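## Task

Shelf spots carry lot numbers on the shelf lip beneath them, and several spots may share a number. Move one cardboard box labelled lot 740 and one labelled lot 689 onto the desk, each resting fully on it with nothing overhanging its edge. All other cardboard boxes must stay on their own shelves. Skip any lot that has no box in the room. The robot must not tip over or be left leaning, or the task fails.

## Robot and tools

Robot: a simulated Hello Robot Stretch 3 with one arm. A two-wheel base (0.33 m long, 0.34 m wide, rounded back) pivots about the point between its drive wheels, 0.05 m behind the front edge; it cannot slide sideways. A lift rides a vertical mast, and a telescoping arm reaches out to the robot's RIGHT, so moving the gripper forward or back means driving the base. The wrist has yaw, pitch and roll plus a two-finger gripper with round 0.04 m pads. The head pans and tilts and carries head_camera and nav_camera; wrist_camera rides on the gripper. With the arm in and the wrist folded, a turn sweeps a 0.28 m radius circle; an unfolded, level gripper reaches beyond it.

Frames (metres): base frame has its origin on the floor between the drive wheels, x forward, y left, z up. hand_pose is reported in it, at the point where closed fingertips meet; with all wrist joints at 0 its x points up, y back toward the mast, z toward the rear. The odometry frame is the base frame at scene start; base_odometry counts wheel turns (slip included), heading in rad, -3.142 to 3.142, positive left.

move: one action per call. "base" is an object with exactly one key, an offset from where the base last reported itself: translate_m (metres, -3 to 3, forward positive) or rotate_rad (radians, -6.4 to 6.4, left/counter-clockwise positive). "joints" is a single object keyed by joint name, each value an absolute target: lift_m 0 to 1.1 m; arm_m 0 to 0.52 m of extension; wrist_yaw_rad -1.345 to 4.42 (0 along the arm, positive toward the front, about 3.0 folded over the base); wrist_pitch_rad -1.57 to 0.451 (0 level, negative tips fingers down); wrist_roll_rad -2.911 to 2.918 (0 fingers side by side, level); gripper_m -0.089 to 0.179 (larger is wider; fingertip gap is about 0.007 less when nearly shut, 0.025 less when wide); head_pan_rad -3.953 to 1.73 (0 ahead, positive left, -1.57 along the arm); head_tilt_rad -1.53 to 0.419 (negative down). "done" tolerances: lift/arm ±0.004, yaw/roll ±0.02, pitch ±0.05, gripper ±0.004, head ±0.1. Optional "speeds" (per key, up to max) or "pace" ("default" or "max"): default/max translate 0.12/0.30 m/s, rotate 0.76/1.90 rad/s, lift 0.11/0.15 m/s, arm 0.14/0.40 m/s. The base is capped at 0.10 m/s and 0.63 rad/s unless lift_m < 0.30, arm_m < 0.03 and wrist_yaw_rad > 2.54. Optional "contact_limits", only next to its own command: arm_m a motor_effort percent (1 to 100; effort reads negative when retracting); lift_m an object {"down": n, "up": n}, 1 to 100, force beyond free motion (defaults 32-47 down, 21-36 up; under ~12 may trip in free air); translate_m and rotate_rad a wheel-effort threshold, with no base contact stop otherwise. {"servos": "reboot"} goes alone and revives servos that switched off. "cameras" picks images ([] none, omitted = all); "blocking" false returns in about 0.5 s while motion continues, and a later move only overrides the joints or base it names. Moves time out after 14 s. Unknown keys make the call invalid; out-of-range values are refused, and a refusal or an uncommanded stop cancels the rest of that reply's move/wait/finished_scene calls.

wait {seconds 0-10}: no new command, returns state and images, early if motions finish. stop: brakes running motions, which then report "stopped". zoom_image {camera, region [x0,y0,x1,y1]} in pixels of that camera's last image, at most 504x504. finished_scene {scene 1-3} ends the scene; the result gives the next task.

Results: base_status and joint_status per motion: done, moving, off_target (resting short, maybe still pushing), contact_stop (arm or lift goes slack until next command), time_out, torque_fault (wrist/head servo off; reboot needed), stopped. "move" line summarises; "earlier move" shows a non-blocking one. joint_positions; motor_effort in percent with peak in brackets (wrist_pitch maxes near 45, roll near 72; positive wheel effort pushes forward). lidar_m: 12 distances in 30-degree sectors, first straight ahead, counter-clockwise (4th left, 7th behind, 10th right), seen at 0.17 m height only, "-" for nothing or too close. wrist_depth_mm and head_depth_mm: 7x7 median depths, top-left first. turned_by_wheels vs turned_by_imu (prefer IMU if they differ by over 0.15 rad). base_tilt in degrees forward/right. on_its_own notes uncommanded behaviour; contact_limits shows active caps; pictures names the image order. head_camera images arrive rotated (turn a quarter clockwise to view upright), nav_camera the other way. Camera intrinsics K and base-to-camera transforms are given in results.

Cautions: before folding or unfolding the wrist, set lift_m 0.32-0.95, wrist_pitch_rad -0.4, roll near 0; with yaw below -0.4 keep pitch at -0.5 or lower. Grip by commanding gripper_m under the object width; release with at least 0.05 over it. Readings do not confirm a grasp. Avoid pushing the arm into fixed things with the gripper above ~0.45 m and driving while holding or hooking something fixed; both can tip the robot. Wrist and head never contact-stop. Avoid drops, releasing moving objects, slams and hard pushes. Scene 1 is practice and may be skipped.

Each tool is called after "Call:" as name(argument=value, ...), one argument or row to a line, values as JSON.

## Session

Call:
move(
)

Scene clock: 0.00 s.
base_odometry: x=+0.000 y=+0.000 heading=+0.000
turned_by_wheels: +0.000
turned_by_imu: +0.000
base_tilt: forward=-0.3 right=-1.1
lidar_m: 1.49 1.03 0.94 1.59 2.73 1.10 0.84 0.82 0.87 1.24 1.57 1.87
head_depth_mm: 1635 1978 1988 1995 1934 1914 1913 / 1644 1836 1822 1794 1777 1764 1761 / 1648 1716 1697 1692 1673 1666 1648 / 1604 1614 1584 1587 1575 1556 1550 / 1529 1514 1504 1486 1485 1467 1462 / 1461 1438 1424 1418 1404 1400 1384 / 1381 1371 1355 1350 1345 1337 1330
base_status: not commanded
joint_positions: lift_m=+0.407 arm_m=+0.001 wrist_yaw_rad=+2.998 wrist_pitch_rad=-0.447 wrist_roll_rad=+0.000 gripper_m=+0.037 head_pan_rad=+0.000 head_tilt_rad=-0.003
joint_status: not commanded
measured_speeds: all 0
motor_effort: left_wheel=-0.4 right_wheel=+0.5 lift_m=+24.0 arm_m=-3.1 wrist_yaw_rad=+0.8 wrist_pitch_rad=+1.9 wrist_roll_rad=-0.1 gripper_m=+0.5 head_pan_rad=+0.2 head_tilt_rad=+7.2
hand_pose: x=+0.0104 y=+0.0728 z=+0.4134 quat_wxyz=(+0.206, +0.699, +0.107, +0.677) (m; base frame)
wrist_depth_mm: - 138 - - - - - / - 149 - - - - - / - 164 - - - - - / 926 191 221 881 874 865 868 / 748 720 212 711 714 725 721 / 653 645 129 618 129 632 623 / 565 576 276 557 539 544 550
pictures: head_camera (sideways), nav_camera (sideways), wrist_camera

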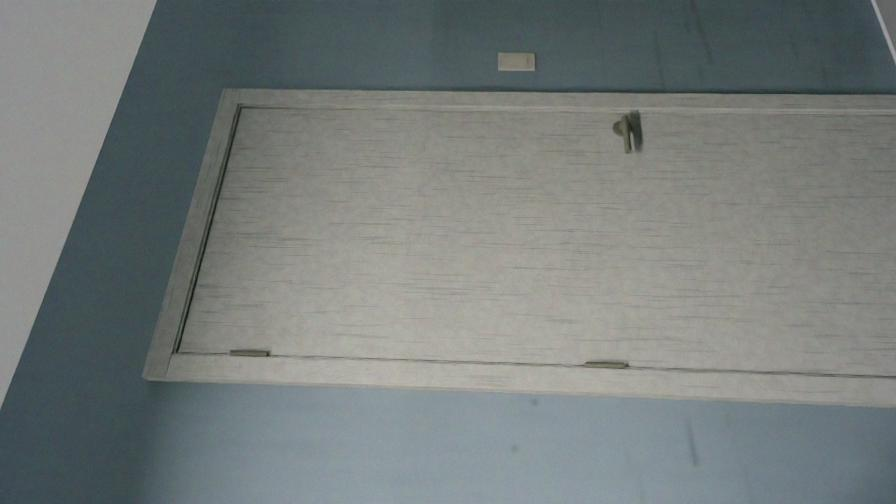

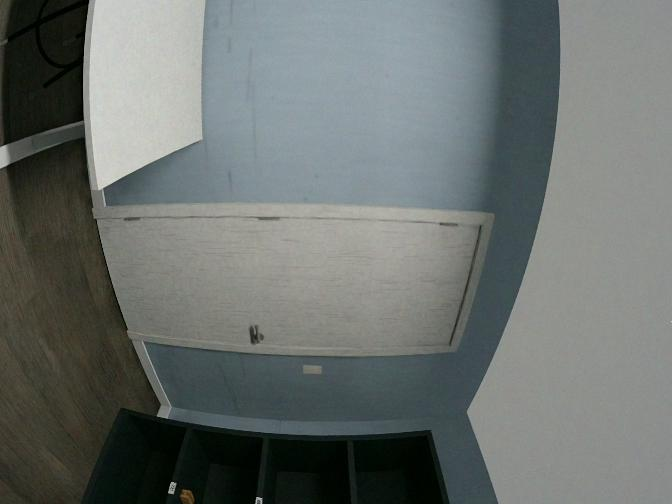

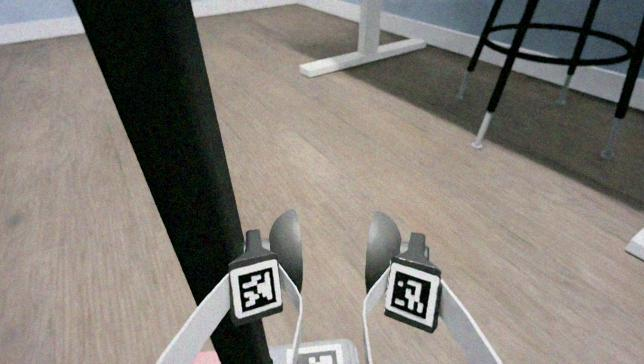

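Call:
move(
  joints={"head_pan_rad": -1.57, "head_tilt_rad": -0.25},
  cameras=["head_camera", "nav_camera"],
)

Call:
move(
  joints={"head_pan_rad": 1.2, "head_tilt_rad": -0.35},
  cameras=["head_camera", "nav_camera"],
)

Call:
move(
  joints={"head_pan_rad": -3.14, "head_tilt_rad": -0.25},
  cameras=["head_camera", "nav_camera"],
)

Scene clock: 12.27 s.
move: done
base_odometry: x=+0.000 y=+0.000 heading=+0.000
turned_by_wheels: +0.000
turned_by_imu: +0.000
base_tilt: forward=-0.4 right=-1.0
lidar_m: 1.49 1.03 0.94 1.59 2.73 1.10 0.84 0.82 0.87 1.24 1.57 1.88
head_depth_mm: 990 1005 1018 1034 1057 1077 1099 / 1133 1153 1174 1194 1221 1242 1274 / 1364 1356 1378 1406 1435 1475 1504 / 1974 1590 1652 1693 1765 1819 1631 / 1848 1868 1915 1906 1914 1938 1630 / 1756 1875 1933 1995 2013 2008 1604 / 1619 1787 1848 1882 1877 1985 1604
base_status: not commanded
joint_positions: lift_m=+0.407 arm_m=+0.001 wrist_yaw_rad=+2.998 wrist_pitch_rad=-0.447 wrist_roll_rad=+0.000 gripper_m=+0.037 head_pan_rad=-1.579 head_tilt_rad=-0.250
joint_status: all done
measured_speeds: translate_m=+0.000 rotate_rad=+0.000 lift_m=+0.000 arm_m=+0.000 wrist_yaw_rad=+0.000 wrist_pitch_rad=+0.000 wrist_roll_rad=+0.000 head_pan_rad=+0.024 head_tilt_rad=+0.000
motor_effort: left_wheel=-0.4(0.7) right_wheel=+0.5(1.0) lift_m=+23.2(24.6) arm_m=-12.3(12.8) wrist_yaw_rad=-0.8(1.8) wrist_pitch_rad=+2.0(2.1) wrist_roll_rad=-0.1(0.3) gripper_m=+0.7(0.9) head_pan_rad=+3.6(5.5) head_tilt_rad=-2.8(6.0)
hand_pose: x=+0.0104 y=+0.0728 z=+0.4134 quat_wxyz=(+0.206, +0.699, +0.107, +0.677) (m; base frame)
wrist_depth_mm: - 138 - - - - - / - 150 - - - - - / - 164 - - - - - / 908 191 221 889 877 868 853 / 746 735 212 710 709 725 725 / 645 649 129 624 129 630 631 / 571 579 277 552 535 554 547
pictures: head_camera (sideways), nav_camera (sideways)
camera_calibration:
head_camera: T_world_to_cam=[[-0.0447626, 0.196371, -0.979507, 1.29068], [0.997115, -0.051386, -0.055869, 0.0662874], [-0.061304, -0.979182, -0.193504, 0.207791], [0, 0, 0, 1]] pos_world=[0.00441653, -0.0465806, 1.30814]
nav_camera: T_world_to_cam=[[0.0153237, -0.221779, 0.974976, -1.22612], [-0.999879, -0.00590254, 0.0143724, 0.0375614], [0.00256733, -0.975079, -0.221843, 0.241945], [0, 0, 0, 1]] pos_world=[0.0557244, -0.0357917, 1.24857]

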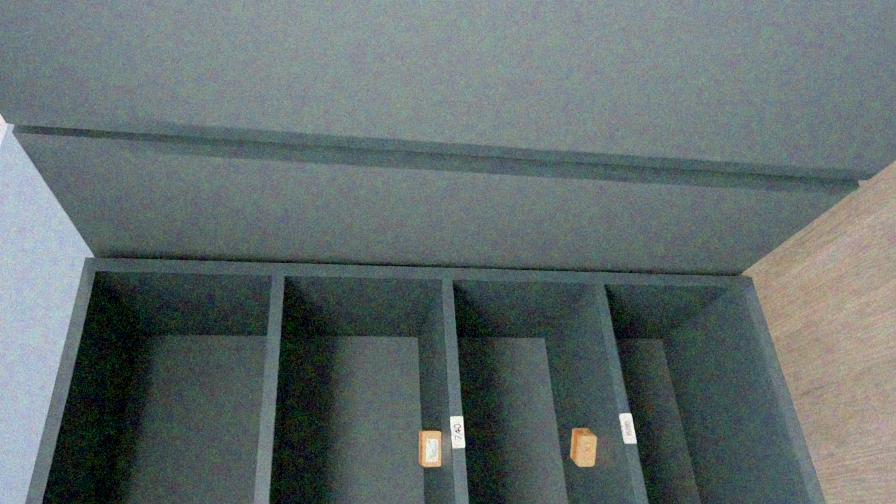

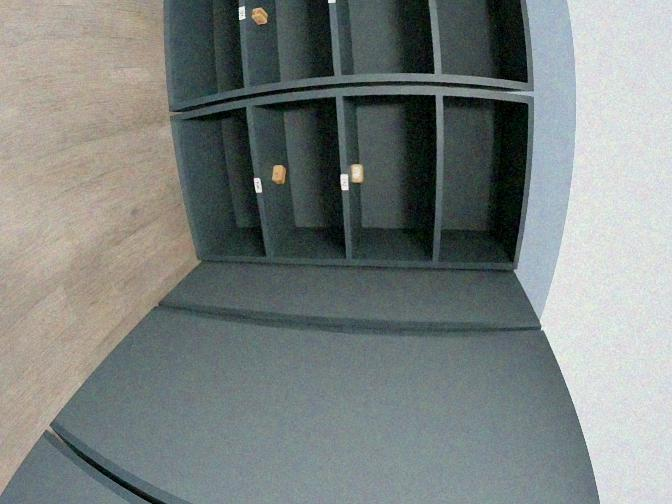

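Scene clock: 15.03 s.
move: done
base_odometry: x=+0.000 y=+0.000 heading=+0.000
turned_by_wheels: +0.000
turned_by_imu: +0.000
base_tilt: forward=-0.3 right=-1.1
lidar_m: 1.50 1.03 0.94 1.59 2.73 1.10 0.84 0.82 0.87 1.24 1.56 1.87
head_depth_mm: 1334 1373 1429 1485 1213 866 1398 / 1432 1482 1551 1610 1200 895 1480 / 1542 1618 1695 1726 1191 1361 1377 / 1683 1777 1859 1864 1180 1799 1467 / 1876 1952 2085 2063 1236 1802 1448 / 2058 2195 2339 2406 1394 1808 1456 / 2332 2500 2644 2862 2306 1826 1442
base_status: not commanded
joint_positions: lift_m=+0.407 arm_m=+0.001 wrist_yaw_rad=+2.998 wrist_pitch_rad=-0.447 wrist_roll_rad=+0.000 gripper_m=+0.037 head_pan_rad=+1.208 head_tilt_rad=-0.353
joint_status: all done
measured_speeds: translate_m=+0.000 rotate_rad=+0.000 lift_m=+0.000 arm_m=+0.000 wrist_yaw_rad=+0.000 wrist_pitch_rad=+0.000 wrist_roll_rad=+0.000 head_pan_rad=-0.024 head_tilt_rad=+0.000
motor_effort: left_wheel=-0.6(0.9) right_wheel=-0.1(1.2) lift_m=+23.8(24.3) arm_m=-12.9(14.2) wrist_yaw_rad=-0.6(2.6) wrist_pitch_rad=+1.9(2.1) wrist_roll_rad=-0.1(0.3) gripper_m=+0.6(1.0) head_pan_rad=-2.8(6.0) head_tilt_rad=+3.0(7.3)
hand_pose: x=+0.0104 y=+0.0728 z=+0.4134 quat_wxyz=(+0.206, +0.699, +0.107, +0.677) (m; base frame)
wrist_depth_mm: - 138 - - - - - / - 149 - - - - - / - 165 - - - - - / 913 191 221 888 862 874 870 / 752 730 213 719 713 738 728 / 647 647 129 620 129 625 622 / 567 580 278 554 542 547 542
pictures: head_camera (sideways), nav_camera (sideways)
camera_calibration:
head_camera: T_world_to_cam=[[-0.0617795, -0.293349, -0.954007, 1.25746], [-0.919279, 0.388994, -0.0600819, 0.0834543], [0.388728, 0.873287, -0.293702, 0.335459], [0, 0, 0, 1]] pos_world=[0.0240004, 0.0434588, 1.30316]
nav_camera: T_world_to_cam=[[0.0979975, 0.306381, 0.946851, -1.18988], [0.940145, -0.340531, 0.0128853, 0.0276652], [0.32638, 0.888915, -0.321414, 0.369563], [0, 0, 0, 1]] pos_world=[-0.0300218, 0.0454681, 1.24507]

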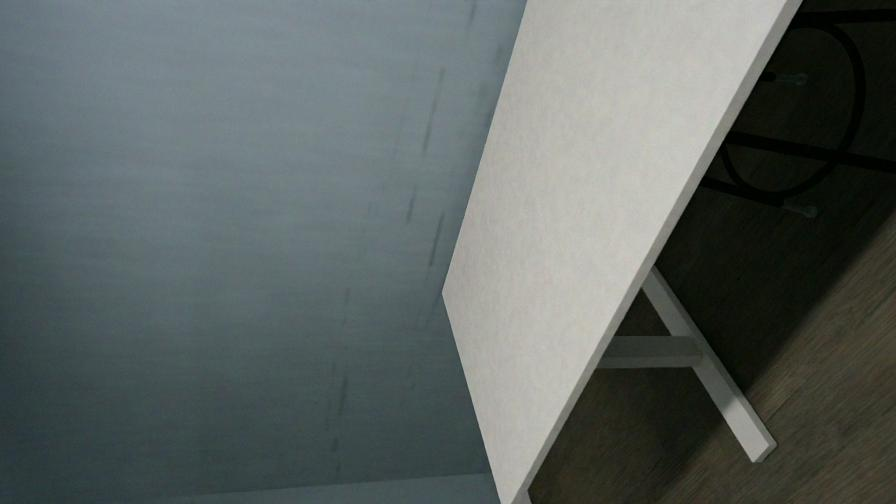

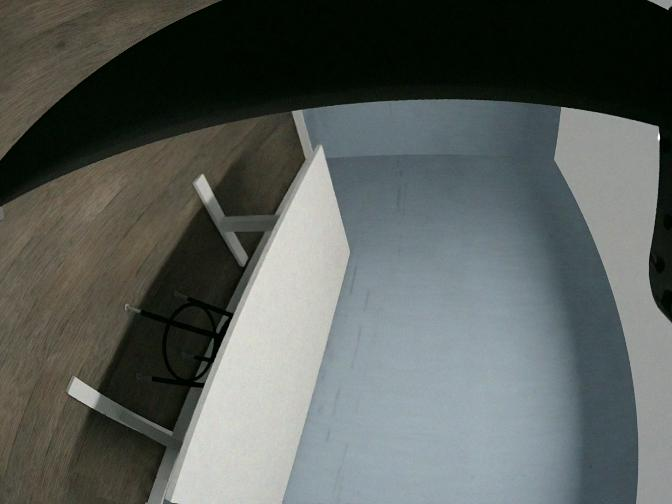

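Scene clock: 18.40 s.
move: done
base_odometry: x=+0.000 y=+0.000 heading=+0.000
turned_by_wheels: +0.000
turned_by_imu: +0.000
base_tilt: forward=-0.3 right=-1.2
lidar_m: 1.50 1.03 0.94 1.59 2.73 1.10 0.84 0.82 0.87 1.24 1.57 1.87
head_depth_mm: 966 1014 1066 1126 1192 1268 1344 / 906 946 992 1045 1107 1170 1241 / 852 890 926 973 1022 1077 1136 / 804 836 874 913 955 1002 1052 / 763 793 823 856 894 936 983 / 727 751 780 811 845 880 920 / 691 714 738 766 796 830 865
base_status: not commanded
joint_positions: lift_m=+0.407 arm_m=+0.001 wrist_yaw_rad=+2.998 wrist_pitch_rad=-0.447 wrist_roll_rad=+0.000 gripper_m=+0.037 head_pan_rad=-3.148 head_tilt_rad=-0.250
joint_status: all done
measured_speeds: translate_m=+0.000 rotate_rad=+0.000 lift_m=+0.000 arm_m=+0.000 wrist_yaw_rad=+0.000 wrist_pitch_rad=+0.000 wrist_roll_rad=+0.000 head_pan_rad=+0.024 head_tilt_rad=+0.000
motor_effort: left_wheel=-0.5(0.8) right_wheel=+0.6(1.3) lift_m=+23.3(24.5) arm_m=-13.0(14.1) wrist_yaw_rad=-0.2(1.7) wrist_pitch_rad=+1.9(2.1) wrist_roll_rad=+0.0(0.3) gripper_m=+0.9(0.9) head_pan_rad=+3.3(6.0) head_tilt_rad=+5.9(10.5)
hand_pose: x=+0.0104 y=+0.0728 z=+0.4134 quat_wxyz=(+0.206, +0.699, +0.107, +0.677) (m; base frame)
wrist_depth_mm: - 138 - - - - - / - 149 - - - - - / - 164 - - - - - / 921 190 221 887 871 868 858 / 764 728 212 716 701 727 724 / 649 641 128 617 128 621 625 / 567 578 277 559 535 547 548
pictures: head_camera (sideways), nav_camera (sideways)
camera_calibration:
head_camera: T_world_to_cam=[[0.196457, 0.0449659, -0.979481, 1.28918], [-0.0503413, -0.997168, -0.0558749, 0.0726846], [-0.979219, 0.0602854, -0.193637, 0.213563], [0, 0, 0, 1]] pos_world=[-0.0404832, 0.00163504, 1.30814]
nav_camera: T_world_to_cam=[[-0.221895, -0.0155534, 0.974946, -1.22464], [-0.00694442, 0.999873, 0.0143706, 0.0315069], [-0.975046, -0.00358167, -0.221975, 0.24808], [0, 0, 0, 1]] pos_world=[-0.0296329, -0.0496616, 1.24857]

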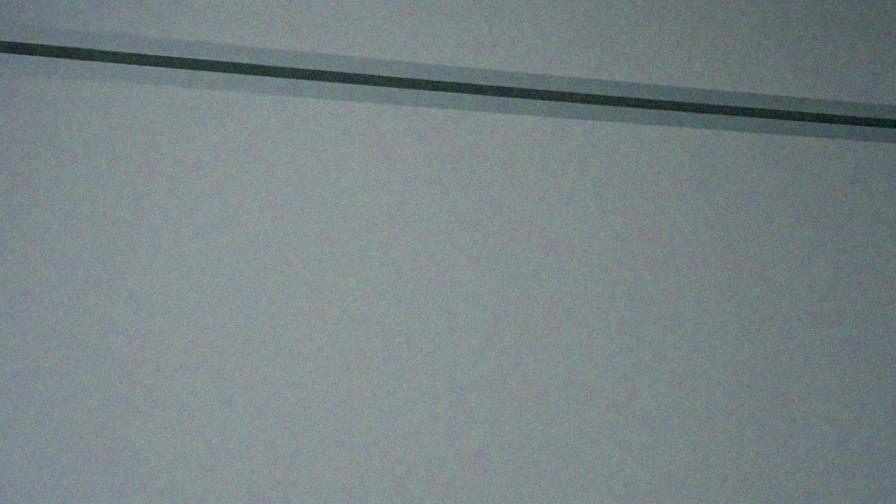

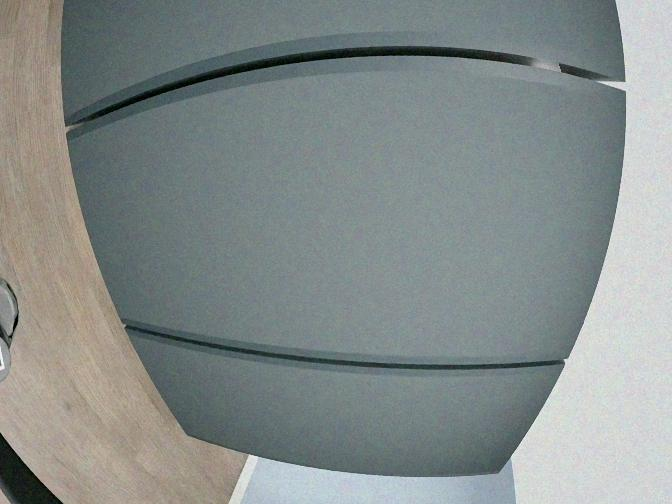

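Call:
move(
  joints={"head_pan_rad": -1.15, "head_tilt_rad": -0.3},
  cameras=["head_camera", "nav_camera"],
)

Call:
zoom_image(
  camera="nav_camera",
  region=[150, 0, 554, 400],
)

Call:
zoom_image(
  camera="head_camera",
  region=[392, 0, 896, 504],
)

Scene clock: 40.40 s.
move: done
base_odometry: x=+0.000 y=+0.000 heading=+0.000
turned_by_wheels: +0.000
turned_by_imu: +0.000
base_tilt: forward=-0.3 right=-1.2
lidar_m: 1.49 1.03 0.94 1.59 2.73 1.10 0.84 0.82 0.87 1.24 1.57 1.87
head_depth_mm: 1658 1821 1865 1806 1770 1808 1564 / 1651 1838 1945 2049 2025 1917 1558 / 1673 1826 1936 2026 2007 1888 1542 / 1562 1808 1920 2019 1986 1879 1537 / 1372 1516 1602 1668 1725 1782 1533 / 1615 1788 1905 1985 1942 1884 1519 / 1627 1785 1900 1987 1927 1863 1511
base_status: not commanded
joint_positions: lift_m=+0.407 arm_m=+0.001 wrist_yaw_rad=+2.998 wrist_pitch_rad=-0.447 wrist_roll_rad=+0.000 gripper_m=+0.037 head_pan_rad=-1.142 head_tilt_rad=-0.300
joint_status: all done
measured_speeds: translate_m=+0.000 rotate_rad=+0.000 lift_m=+0.000 arm_m=+0.000 wrist_yaw_rad=+0.000 wrist_pitch_rad=+0.000 wrist_roll_rad=+0.000 head_pan_rad=-0.024 head_tilt_rad=+0.000
motor_effort: left_wheel=-0.4(0.8) right_wheel=-0.3(1.5) lift_m=+23.8(24.4) arm_m=-12.9(13.7) wrist_yaw_rad=-0.6(1.4) wrist_pitch_rad=+2.0(2.1) wrist_roll_rad=+0.1(0.3) gripper_m=+0.6(0.9) head_pan_rad=-3.1(5.9) head_tilt_rad=-2.9(6.0)
hand_pose: x=+0.0104 y=+0.0728 z=+0.4134 quat_wxyz=(+0.206, +0.699, +0.107, +0.677) (m; base frame)
wrist_depth_mm: - 138 - - - - - / - 150 - - - - - / - 165 - - - - - / 912 191 219 883 864 870 863 / 761 725 212 714 706 729 721 / 645 648 128 622 129 637 624 / 574 574 278 550 536 547 547
pictures: head_camera (sideways), nav_camera (sideways)
camera_calibration:
head_camera: T_world_to_cam=[[-0.143829, 0.203102, -0.968536, 1.27694], [0.924027, 0.377905, -0.0579731, 0.0694688], [0.354241, -0.903292, -0.242026, 0.268412], [0, 0, 0, 1]] pos_world=[0.0243881, -0.0431472, 1.30575]
nav_camera: T_world_to_cam=[[0.127799, -0.238346, 0.962735, -1.21081], [-0.903182, -0.42904, 0.0136753, 0.0378799], [0.409792, -0.871273, -0.270101, 0.302271], [0, 0, 0, 1]] pos_world=[0.0650843, -0.0089792, 1.24681]

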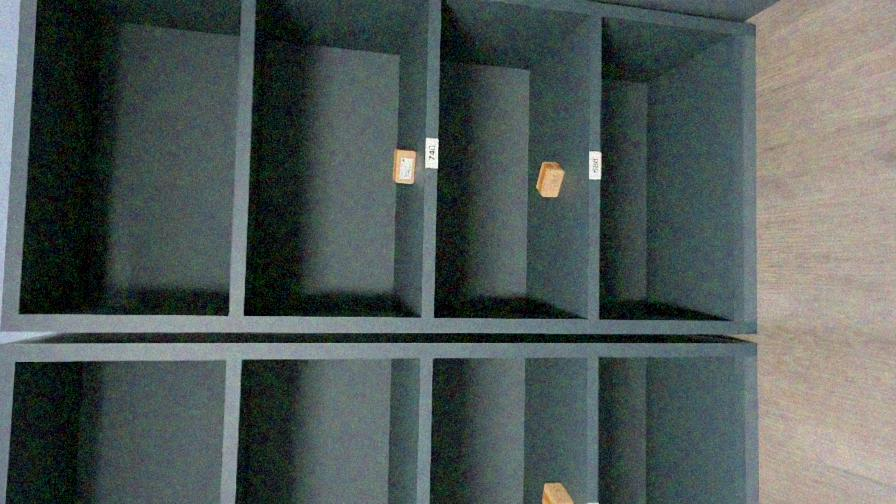

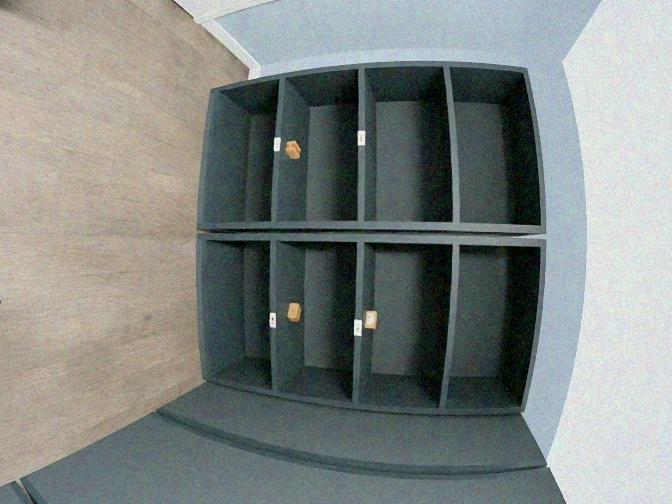

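Scaled by 1.248 from the camera's 672x504 image, which has a finer 792x594 frame.

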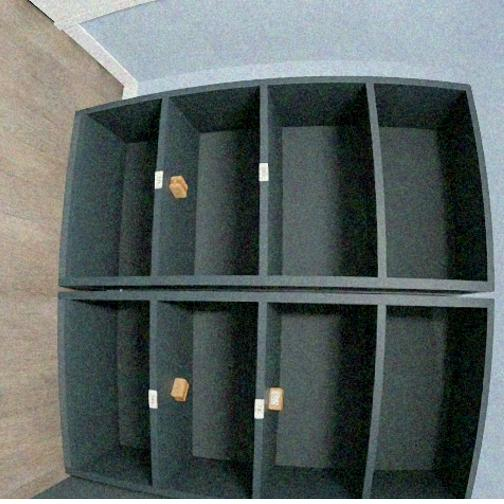

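Scaled by 1.000.

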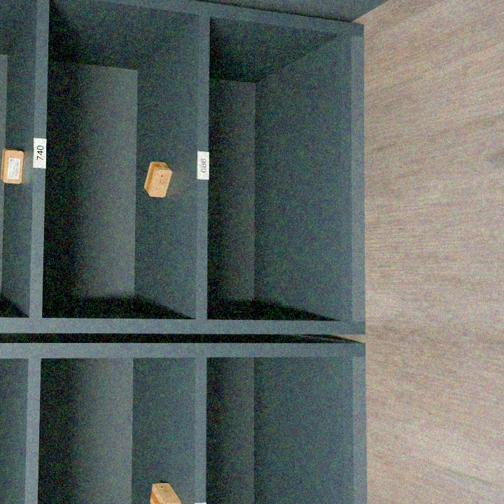

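Call:
zoom_image(
  camera="head_camera",
  region=[520, 130, 640, 210],
)

Call:
zoom_image(
  camera="head_camera",
  region=[380, 130, 460, 200],
)

Call:
move(
  joints={"head_pan_rad": -0.75, "head_tilt_rad": -0.3},
  cameras=["head_camera", "nav_camera"],
)

Scaled by 4.200 from the camera's 896x504 image, which has a finer 1280x720 frame.

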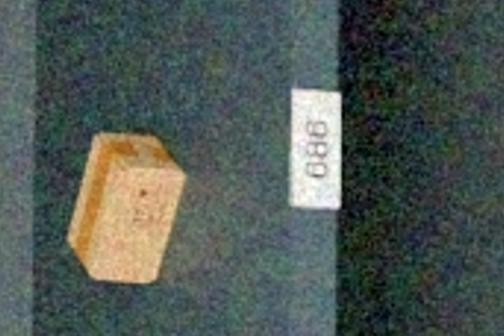

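Scaled by 6.300 from the camera's 896x504 image, which has a finer 1280x720 frame.

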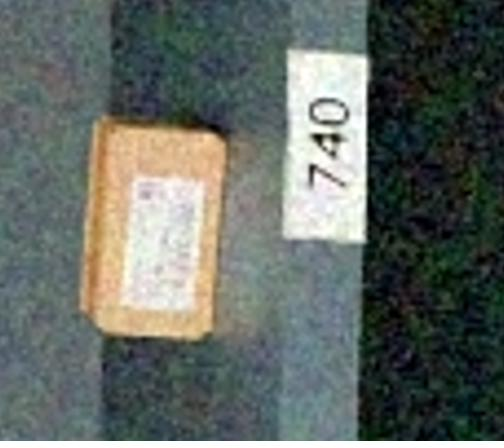

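Scene clock: 48.47 s.
move: done
base_odometry: x=+0.000 y=+0.000 heading=+0.000
turned_by_wheels: +0.000
turned_by_imu: +0.000
base_tilt: forward=-0.2 right=-1.3
lidar_m: 1.50 1.03 0.94 1.59 2.73 1.10 0.84 0.82 0.87 1.24 1.57 1.87
head_depth_mm: 1322 1496 1777 1839 1904 1948 1562 / 1547 1799 1880 1572 1639 1754 1549 / 1678 1868 1969 2034 2016 1891 1540 / 1725 1947 2033 2152 2124 1889 1540 / 1884 1971 2074 2164 2191 1915 1529 / 1730 1715 1820 1915 2096 1985 1534 / 2006 2049 2134 2203 2296 1993 1516
base_status: not commanded
joint_positions: lift_m=+0.407 arm_m=+0.001 wrist_yaw_rad=+2.998 wrist_pitch_rad=-0.447 wrist_roll_rad=+0.000 gripper_m=+0.037 head_pan_rad=-0.745 head_tilt_rad=-0.300
joint_status: all done
measured_speeds: all 0
motor_effort: left_wheel=-0.3(0.8) right_wheel=+0.3(1.1) lift_m=+23.4(24.5) arm_m=-13.3(13.3) wrist_yaw_rad=+0.6(1.9) wrist_pitch_rad=+2.0(2.1) wrist_roll_rad=+0.0(0.3) gripper_m=+0.4(0.9) head_pan_rad=+2.0(4.8) head_tilt_rad=-3.2(7.6)
hand_pose: x=+0.0104 y=+0.0728 z=+0.4134 quat_wxyz=(+0.206, +0.699, +0.107, +0.677) (m; base frame)
wrist_depth_mm: - 138 - - - - - / - 149 - - - - - / - 165 - - - - - / 898 191 221 887 873 873 867 / 758 730 212 728 728 727 719 / 653 642 128 614 128 628 623 / 567 580 279 554 541 554 549
pictures: head_camera (sideways), nav_camera (sideways)
camera_calibration:
head_camera: T_world_to_cam=[[-0.211447, 0.131913, -0.968447, 1.27724], [0.705957, 0.705876, -0.057988, 0.0708184], [0.675954, -0.695944, -0.24238, 0.266911], [0, 0, 0, 1]] pos_world=[0.0396531, -0.0327179, 1.30574]
nav_camera: T_world_to_cam=[[0.210293, -0.170613, 0.962636, -1.21118], [-0.66697, -0.744959, 0.0136701, 0.0364459], [0.714792, -0.644924, -0.270453, 0.300869], [0, 0, 0, 1]] pos_world=[0.0639524, 0.014545, 1.2468]

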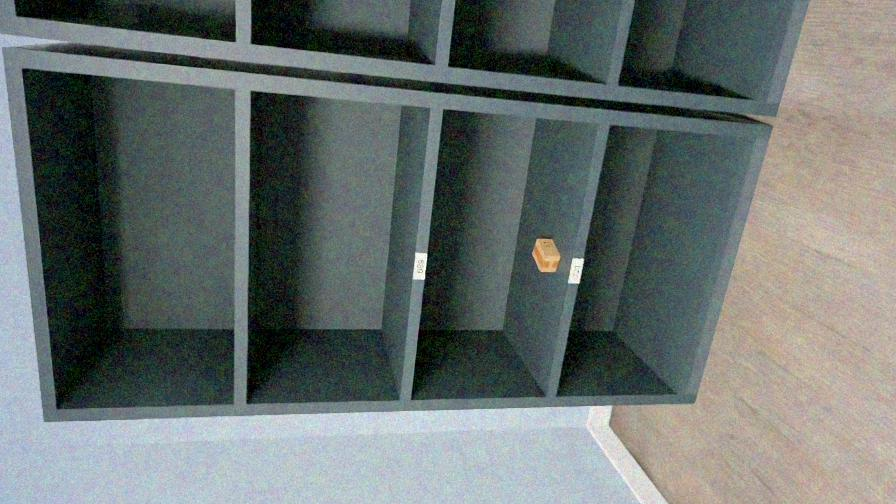

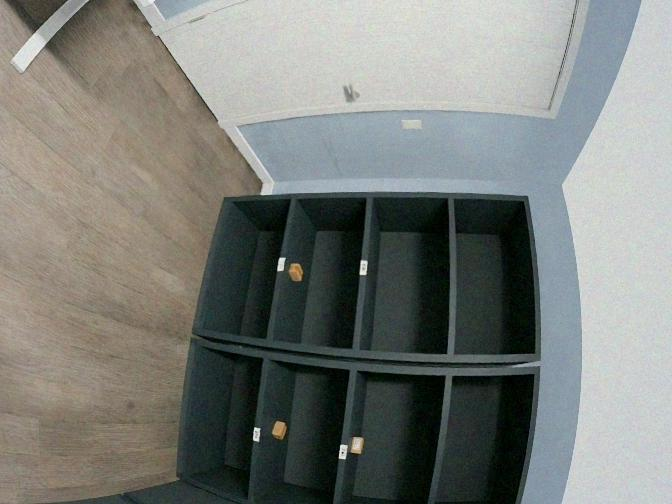

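Call:
zoom_image(
  camera="head_camera",
  region=[400, 245, 440, 285],
)

Call:
zoom_image(
  camera="head_camera",
  region=[530, 230, 590, 290],
)

Call:
move(
  joints={"head_pan_rad": -1.2, "head_tilt_rad": -0.4},
  cameras=["head_camera"],
)

Call:
zoom_image(
  camera="head_camera",
  region=[500, 130, 570, 200],
)

Scaled by 12.600 from the camera's 896x504 image, which has a finer 1280x720 frame.

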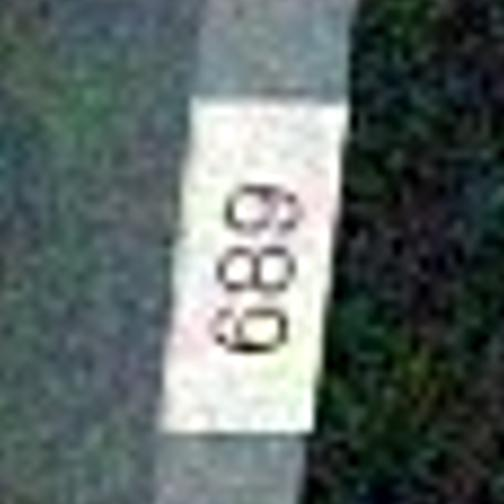

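Scaled by 8.400 from the camera's 896x504 image, which has a finer 1280x720 frame.

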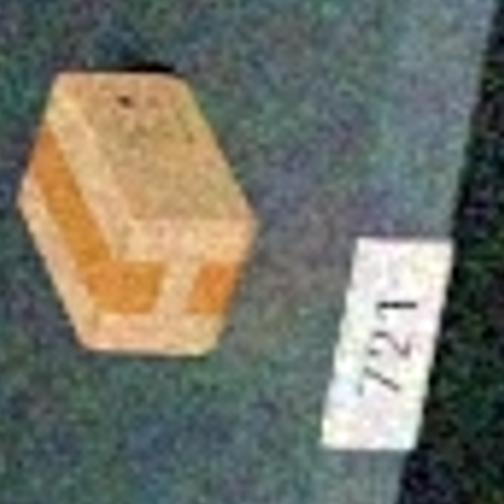

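Scene clock: 61.63 s.
move: done
base_odometry: x=+0.000 y=+0.000 heading=+0.000
turned_by_wheels: +0.000
turned_by_imu: +0.000
base_tilt: forward=-0.4 right=-1.2
lidar_m: 1.49 1.03 0.93 1.59 2.74 1.10 0.84 0.82 0.87 1.24 1.57 1.87
head_depth_mm: 1588 1592 1621 1668 1733 1689 1425 / 1758 1865 1945 1968 1999 1796 1407 / 1737 1835 1931 2063 2173 1782 1409 / 1706 1813 1930 2054 2150 1770 1401 / 1689 1785 1886 2014 2139 1766 1398 / 1396 1392 1514 1704 1753 1735 1389 / 1647 1756 1840 1962 2100 1737 1389
base_status: not commanded
joint_positions: lift_m=+0.407 arm_m=+0.001 wrist_yaw_rad=+2.998 wrist_pitch_rad=-0.447 wrist_roll_rad=+0.000 gripper_m=+0.037 head_pan_rad=-1.214 head_tilt_rad=-0.403
joint_status: all done
measured_speeds: all 0
motor_effort: left_wheel=-0.3(0.6) right_wheel=+0.3(1.1) lift_m=+23.6(24.7) arm_m=-12.4(13.2) wrist_yaw_rad=-0.2(1.4) wrist_pitch_rad=+2.0(2.1) wrist_roll_rad=+0.0(0.2) gripper_m=+0.4(0.8) head_pan_rad=-0.4(4.9) head_tilt_rad=-4.1(5.4)
hand_pose: x=+0.0104 y=+0.0728 z=+0.4134 quat_wxyz=(+0.206, +0.699, +0.107, +0.677) (m; base frame)
wrist_depth_mm: - 138 - - - - - / - 150 - - - - - / - 165 - - - - - / 906 190 221 878 874 869 870 / 759 731 211 724 706 733 725 / 641 644 128 621 128 629 621 / 568 576 277 557 547 553 553
pictures: head_camera (sideways)
camera_calibration:
head_camera: T_world_to_cam=[[-0.16322, 0.305372, -0.93814, 1.23736], [0.946757, 0.315948, -0.0618757, 0.0744029], [0.277508, -0.89829, -0.340682, 0.39728], [0, 0, 0, 1]] pos_world=[0.0212717, -0.0444888, 1.30077]

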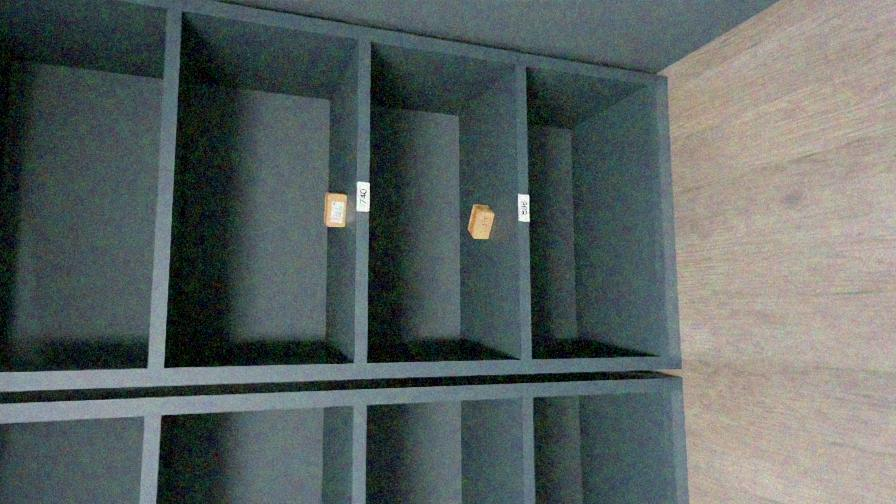

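Scaled by 7.200 from the camera's 896x504 image, which has a finer 1280x720 frame.

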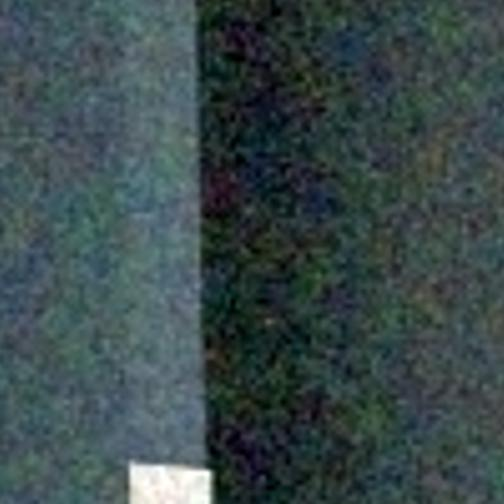

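Call:
zoom_image(
  camera="head_camera",
  region=[514, 190, 538, 224],
)

Call:
zoom_image(
  camera="head_camera",
  region=[350, 178, 378, 216],
)

Scaled by 14.824 from the camera's 896x504 image, which has a finer 1280x720 frame.

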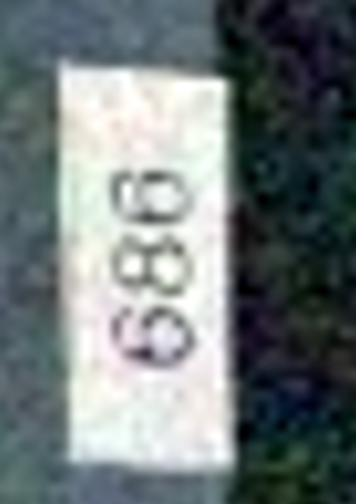

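Scaled by 13.263 from the camera's 896x504 image, which has a finer 1280x720 frame.

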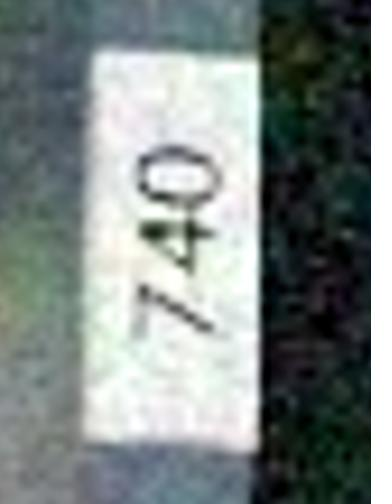

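Call:
move(
  base={"rotate_rad": -1.505},
  joints={"lift_m": 0.28, "head_pan_rad": 0.0, "head_tilt_rad": -0.3},
  cameras=[],
)

Call:
move(
  base={"translate_m": 1.03},
  pace="max",
  cameras=["head_camera", "nav_camera"],
)

Scene clock: 212.30 s.
move: done
base_odometry: x=+0.000 y=+0.000 heading=-1.505
turned_by_wheels: -1.505
turned_by_imu: -1.480
base_tilt: forward=-0.4 right=-1.2
lidar_m: 1.38 1.56 1.81 1.48 1.33 0.94 2.46 2.71 1.03 0.83 0.82 0.89
head_depth_mm: 1078 1093 1109 1136 1148 1179 1200 / 1254 1273 1300 1323 1370 1391 1415 / 1515 1538 1587 1606 1662 1701 1552 / 1676 1747 1833 1856 1869 1901 1545 / 1700 1873 1992 2087 2136 1889 1532 / 1587 1800 1906 1976 1929 1861 1527 / 1626 1724 1824 1902 1815 1858 1533
base_status: done
joint_positions: lift_m=+0.280 arm_m=+0.001 wrist_yaw_rad=+2.998 wrist_pitch_rad=-0.448 wrist_roll_rad=+0.000 gripper_m=+0.037 head_pan_rad=+0.001 head_tilt_rad=-0.296
joint_status: all done
measured_speeds: all 0
motor_effort: left_wheel=+7.6(11.9) right_wheel=-10.2(13.7) lift_m=+23.8(27.0) arm_m=-13.0(14.1) wrist_yaw_rad=-0.9(1.8) wrist_pitch_rad=+2.0(2.1) wrist_roll_rad=+0.1(0.3) gripper_m=+0.5(1.0) head_pan_rad=-2.5(5.1) head_tilt_rad=-2.1(9.3)
hand_pose: x=+0.0104 y=+0.0727 z=+0.2860 quat_wxyz=(+0.207, +0.699, +0.107, +0.677) (m; base frame)
wrist_depth_mm: - 138 - - - - - / - 150 - - - - - / 872 165 775 845 844 821 804 / 693 191 221 678 665 659 659 / 573 558 212 544 538 557 552 / 494 493 129 289 129 480 477 / 266 270 249 261 410 420 418
pictures: none
No camera images: "cameras" was empty.

Scene clock: 217.07 s.
move: done
base_odometry: x=+0.068 y=-1.028 heading=-1.505
turned_by_wheels: +0.000
turned_by_imu: +0.001
base_tilt: forward=-0.3 right=-1.2
lidar_m: 0.72 1.07 0.77 1.53 1.83 1.70 2.59 1.13 0.55 0.44 0.44 0.48
head_depth_mm: 564 573 583 593 605 617 629 / 607 635 662 692 715 730 750 / 660 651 695 712 735 792 839 / 823 686 881 913 765 974 897 / 944 700 1033 1074 751 1172 914 / 906 720 991 1023 700 1130 907 / 864 743 945 991 695 1080 906
base_status: done
joint_positions: lift_m=+0.280 arm_m=+0.001 wrist_yaw_rad=+2.998 wrist_pitch_rad=-0.448 wrist_roll_rad=+0.000 gripper_m=+0.037 head_pan_rad=+0.000 head_tilt_rad=-0.300
joint_status: not commanded
measured_speeds: all 0
motor_effort: left_wheel=+0.5(13.7) right_wheel=+5.8(11.3) lift_m=+27.0(27.2) arm_m=-12.2(13.9) wrist_yaw_rad=-1.4(2.1) wrist_pitch_rad=+2.1(2.2) wrist_roll_rad=+0.0(0.4) gripper_m=+0.1(1.0) head_pan_rad=-2.8(3.8) head_tilt_rad=-2.6(4.5)
hand_pose: x=+0.0104 y=+0.0727 z=+0.2860 quat_wxyz=(+0.207, +0.699, +0.107, +0.677) (m; base frame)
wrist_depth_mm: - 138 - - - - 869 / - 150 - - - - - / 861 165 785 830 837 740 - / 695 191 221 665 664 669 613 / 578 556 212 547 539 555 555 / 498 492 128 290 129 476 476 / 265 271 250 261 413 421 419
pictures: head_camera (sideways), nav_camera (sideways)
camera_calibration:
head_camera: T_world_to_cam=[[-0.245265, -0.0462436, -0.968353, 1.27732], [0.04094, 0.997477, -0.0580037, 0.0748954], [0.968591, -0.0538707, -0.242753, 0.265611], [0, 0, 0, 1]] pos_world=[0.052947, -0.00133003, 1.30572]
nav_camera: T_world_to_cam=[[0.270635, 0.0169984, 0.962532, -1.21142], [0.014198, -0.999806, 0.0136646, 0.0322979], [0.962577, 0.00996792, -0.270823, 0.299839], [0, 0, 0, 1]] pos_world=[0.0387736, 0.049895, 1.24679]

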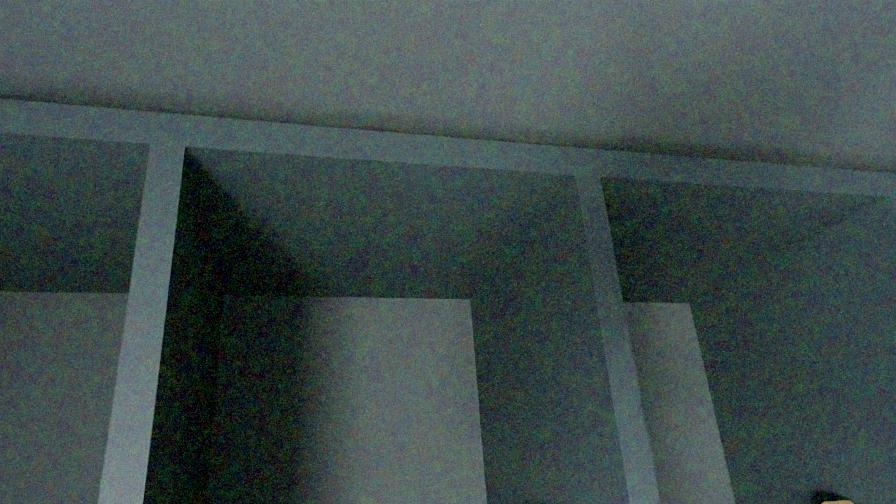

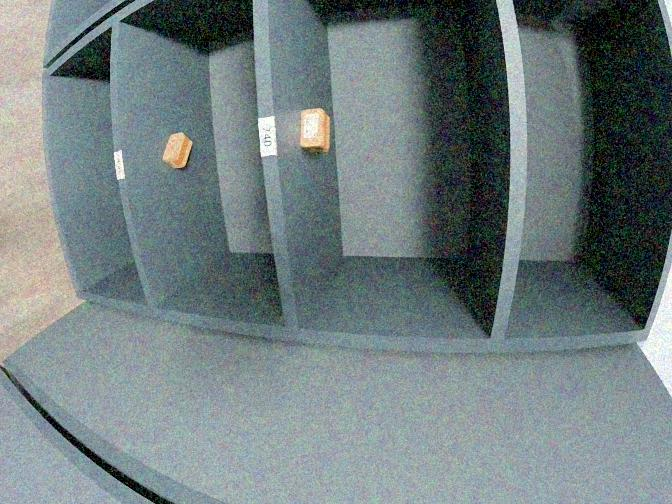

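Call:
zoom_image(
  camera="nav_camera",
  region=[100, 140, 140, 190],
)

Call:
move(
  base={"rotate_rad": 1.945},
  joints={"head_pan_rad": -1.57, "head_tilt_rad": -0.5},
  cameras=["head_camera", "nav_camera"],
)

Scaled by 10.080 from the camera's 672x504 image, which has a finer 792x594 frame.

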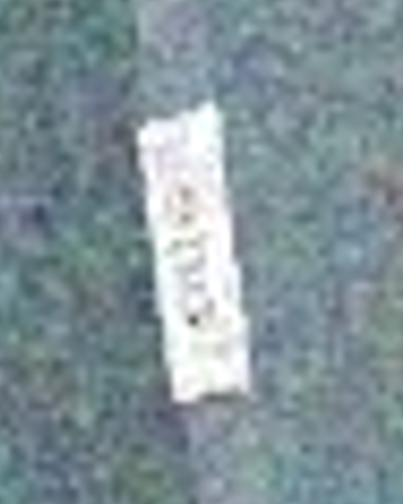

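Scene clock: 229.97 s.
move: done
base_odometry: x=+0.068 y=-1.028 heading=+0.440
turned_by_wheels: +1.945
turned_by_imu: +1.913
base_tilt: forward=-0.3 right=-1.2
lidar_m: 1.82 1.70 1.85 1.90 0.64 0.46 0.44 0.45 0.61 1.07 0.77 1.48
head_depth_mm: 839 939 959 737 933 905 971 / 865 959 1028 730 1194 960 1174 / 880 952 1029 723 1211 951 1195 / 880 950 1019 757 1205 949 1197 / 876 944 1010 747 1200 943 1194 / 875 942 1003 742 1194 936 1186 / 872 936 995 732 1186 931 1184
base_status: done
joint_positions: lift_m=+0.280 arm_m=+0.001 wrist_yaw_rad=+2.998 wrist_pitch_rad=-0.448 wrist_roll_rad=+0.000 gripper_m=+0.037 head_pan_rad=-1.571 head_tilt_rad=-0.501
joint_status: all done
measured_speeds: all 0
motor_effort: left_wheel=-8.8(12.9) right_wheel=+9.1(11.6) lift_m=+30.0(31.0) arm_m=-13.7(14.2) wrist_yaw_rad=-0.9(1.8) wrist_pitch_rad=+2.1(2.2) wrist_roll_rad=+0.1(0.3) gripper_m=+0.2(1.0) head_pan_rad=+3.7(4.4) head_tilt_rad=+3.6(7.1)
hand_pose: x=+0.0104 y=+0.0727 z=+0.2860 quat_wxyz=(+0.207, +0.699, +0.107, +0.677) (m; base frame)
wrist_depth_mm: - 138 - - - - - / - 149 - - - - - / - 165 765 834 841 816 808 / - 191 221 682 669 667 662 / 576 553 212 549 541 561 551 / 499 492 129 290 128 480 473 / 266 270 250 262 412 421 421
pictures: head_camera (sideways), nav_camera (sideways)
camera_calibration:
head_camera: T_world_to_cam=[[-0.0463116, 0.433176, -0.900119, 1.18703], [0.997485, -0.0283478, -0.0649634, 0.0781052], [-0.053657, -0.900863, -0.430774, 0.516541], [0, 0, 0, 1]] pos_world=[0.00478053, -0.0466452, 1.29605]
nav_camera: T_world_to_cam=[[0.017072, -0.456885, 0.889362, -1.11437], [-0.999802, -0.0168569, 0.0105322, 0.0425645], [0.0101798, -0.889366, -0.457083, 0.548043], [0, 0, 0, 1]] pos_world=[0.0560016, -0.0210095, 1.24113]

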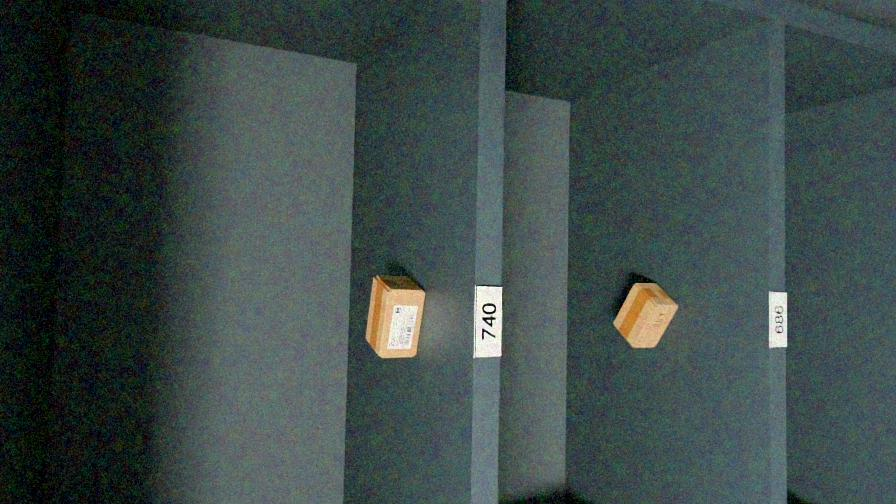

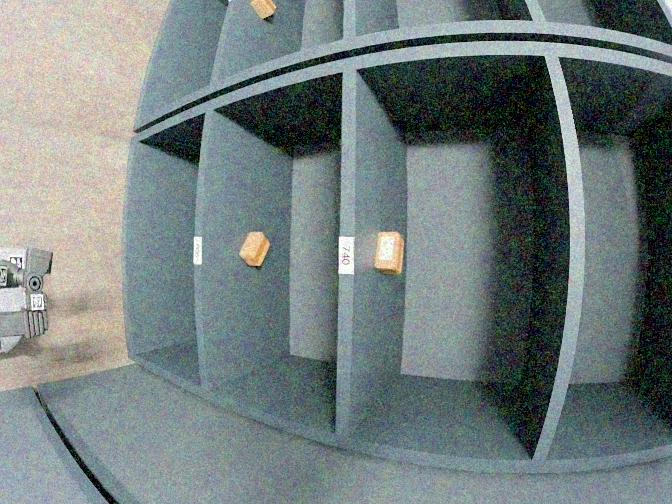

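Call:
zoom_image(
  camera="head_camera",
  region=[750, 280, 810, 360],
)

Call:
zoom_image(
  camera="head_camera",
  region=[340, 250, 540, 380],
)

Scaled by 6.300 from the camera's 896x504 image, which has a finer 1280x720 frame.

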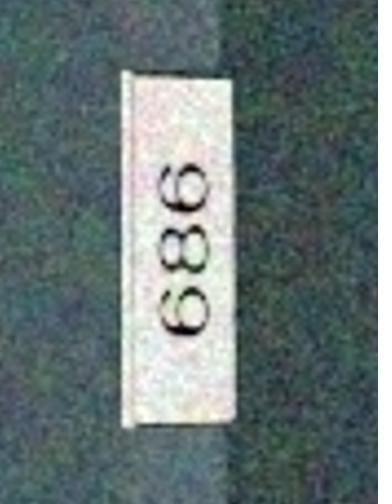

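Scaled by 2.520 from the camera's 896x504 image, which has a finer 1280x720 frame.

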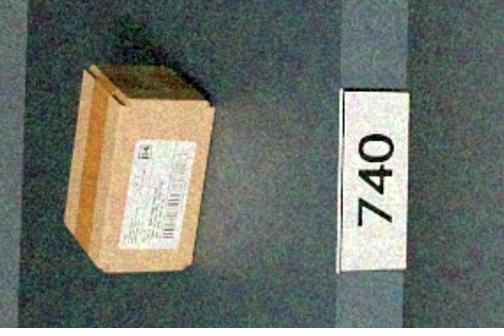

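Call:
zoom_image(
  camera="head_camera",
  region=[768, 300, 792, 340],
)

Call:
move(
  joints={"head_pan_rad": -1.57, "head_tilt_rad": -0.75},
  cameras=["head_camera", "nav_camera"],
)

Scaled by 12.600 from the camera's 896x504 image, which has a finer 1280x720 frame.

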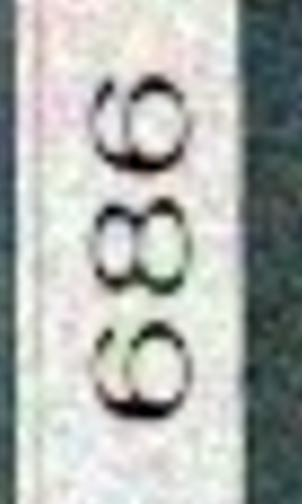

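Scene clock: 246.13 s.
move: done
base_odometry: x=+0.068 y=-1.028 heading=+0.440
turned_by_wheels: +0.000
turned_by_imu: +0.000
base_tilt: forward=-0.3 right=-1.1
lidar_m: 1.82 1.70 1.84 1.89 0.64 0.46 0.44 0.45 0.61 1.07 0.77 1.48
head_depth_mm: 880 900 707 947 954 1073 1088 / 886 946 698 1156 1014 1255 1163 / 888 933 689 1181 1001 1262 1155 / 884 919 716 1169 996 1262 1157 / 880 899 707 1161 991 1245 1143 / 882 891 699 1158 979 1243 1141 / 878 874 691 1144 971 1231 1136
base_status: not commanded
joint_positions: lift_m=+0.280 arm_m=+0.001 wrist_yaw_rad=+2.998 wrist_pitch_rad=-0.448 wrist_roll_rad=+0.000 gripper_m=+0.037 head_pan_rad=-1.570 head_tilt_rad=-0.749
joint_status: all done
measured_speeds: all 0
motor_effort: left_wheel=-9.3(9.6) right_wheel=+8.7(9.9) lift_m=+29.4(29.9) arm_m=-12.9(13.3) wrist_yaw_rad=-1.4(1.5) wrist_pitch_rad=+2.1(2.1) wrist_roll_rad=-0.2(0.3) gripper_m=+0.4(1.2) head_pan_rad=+3.2(4.9) head_tilt_rad=-6.1(7.6)
hand_pose: x=+0.0104 y=+0.0727 z=+0.2860 quat_wxyz=(+0.207, +0.699, +0.107, +0.677) (m; base frame)
wrist_depth_mm: - 138 - - - - - / - 149 - - - - - / - 164 770 843 838 827 804 / - 192 220 674 668 666 663 / 578 555 212 546 541 557 552 / 492 493 129 290 129 480 476 / 266 269 251 262 413 421 421
pictures: head_camera (sideways), nav_camera (sideways)
camera_calibration:
head_camera: T_world_to_cam=[[-0.0469142, 0.640668, -0.766383, 1.01265], [0.997494, -0.0106306, -0.0699485, 0.0845733], [-0.0529609, -0.767744, -0.638564, 0.786883], [0, 0, 0, 1]] pos_world=[0.00482052, -0.0437505, 1.28447]
nav_camera: T_world_to_cam=[[0.0176931, -0.661042, 0.75014, -0.932855], [-0.999784, -0.0198456, 0.00609287, 0.0483466], [0.0108593, -0.750087, -0.66125, 0.813662], [0, 0, 0, 1]] pos_world=[0.0560055, -0.00537976, 1.23751]

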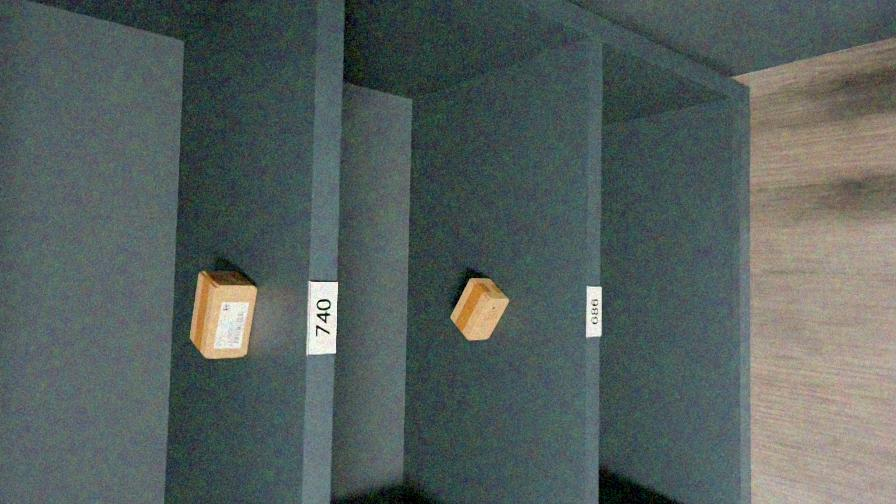

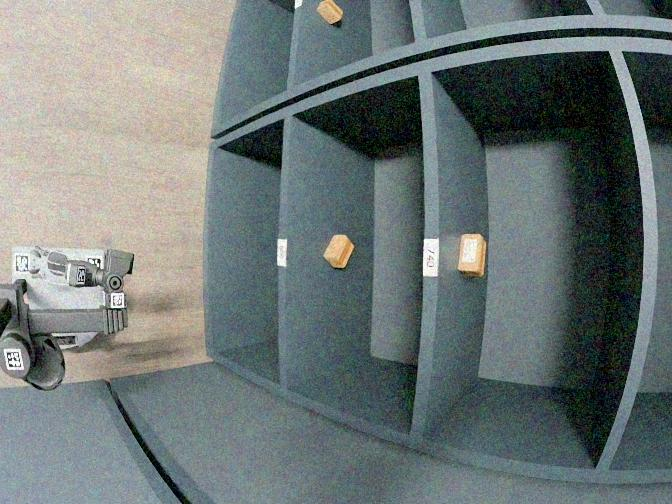

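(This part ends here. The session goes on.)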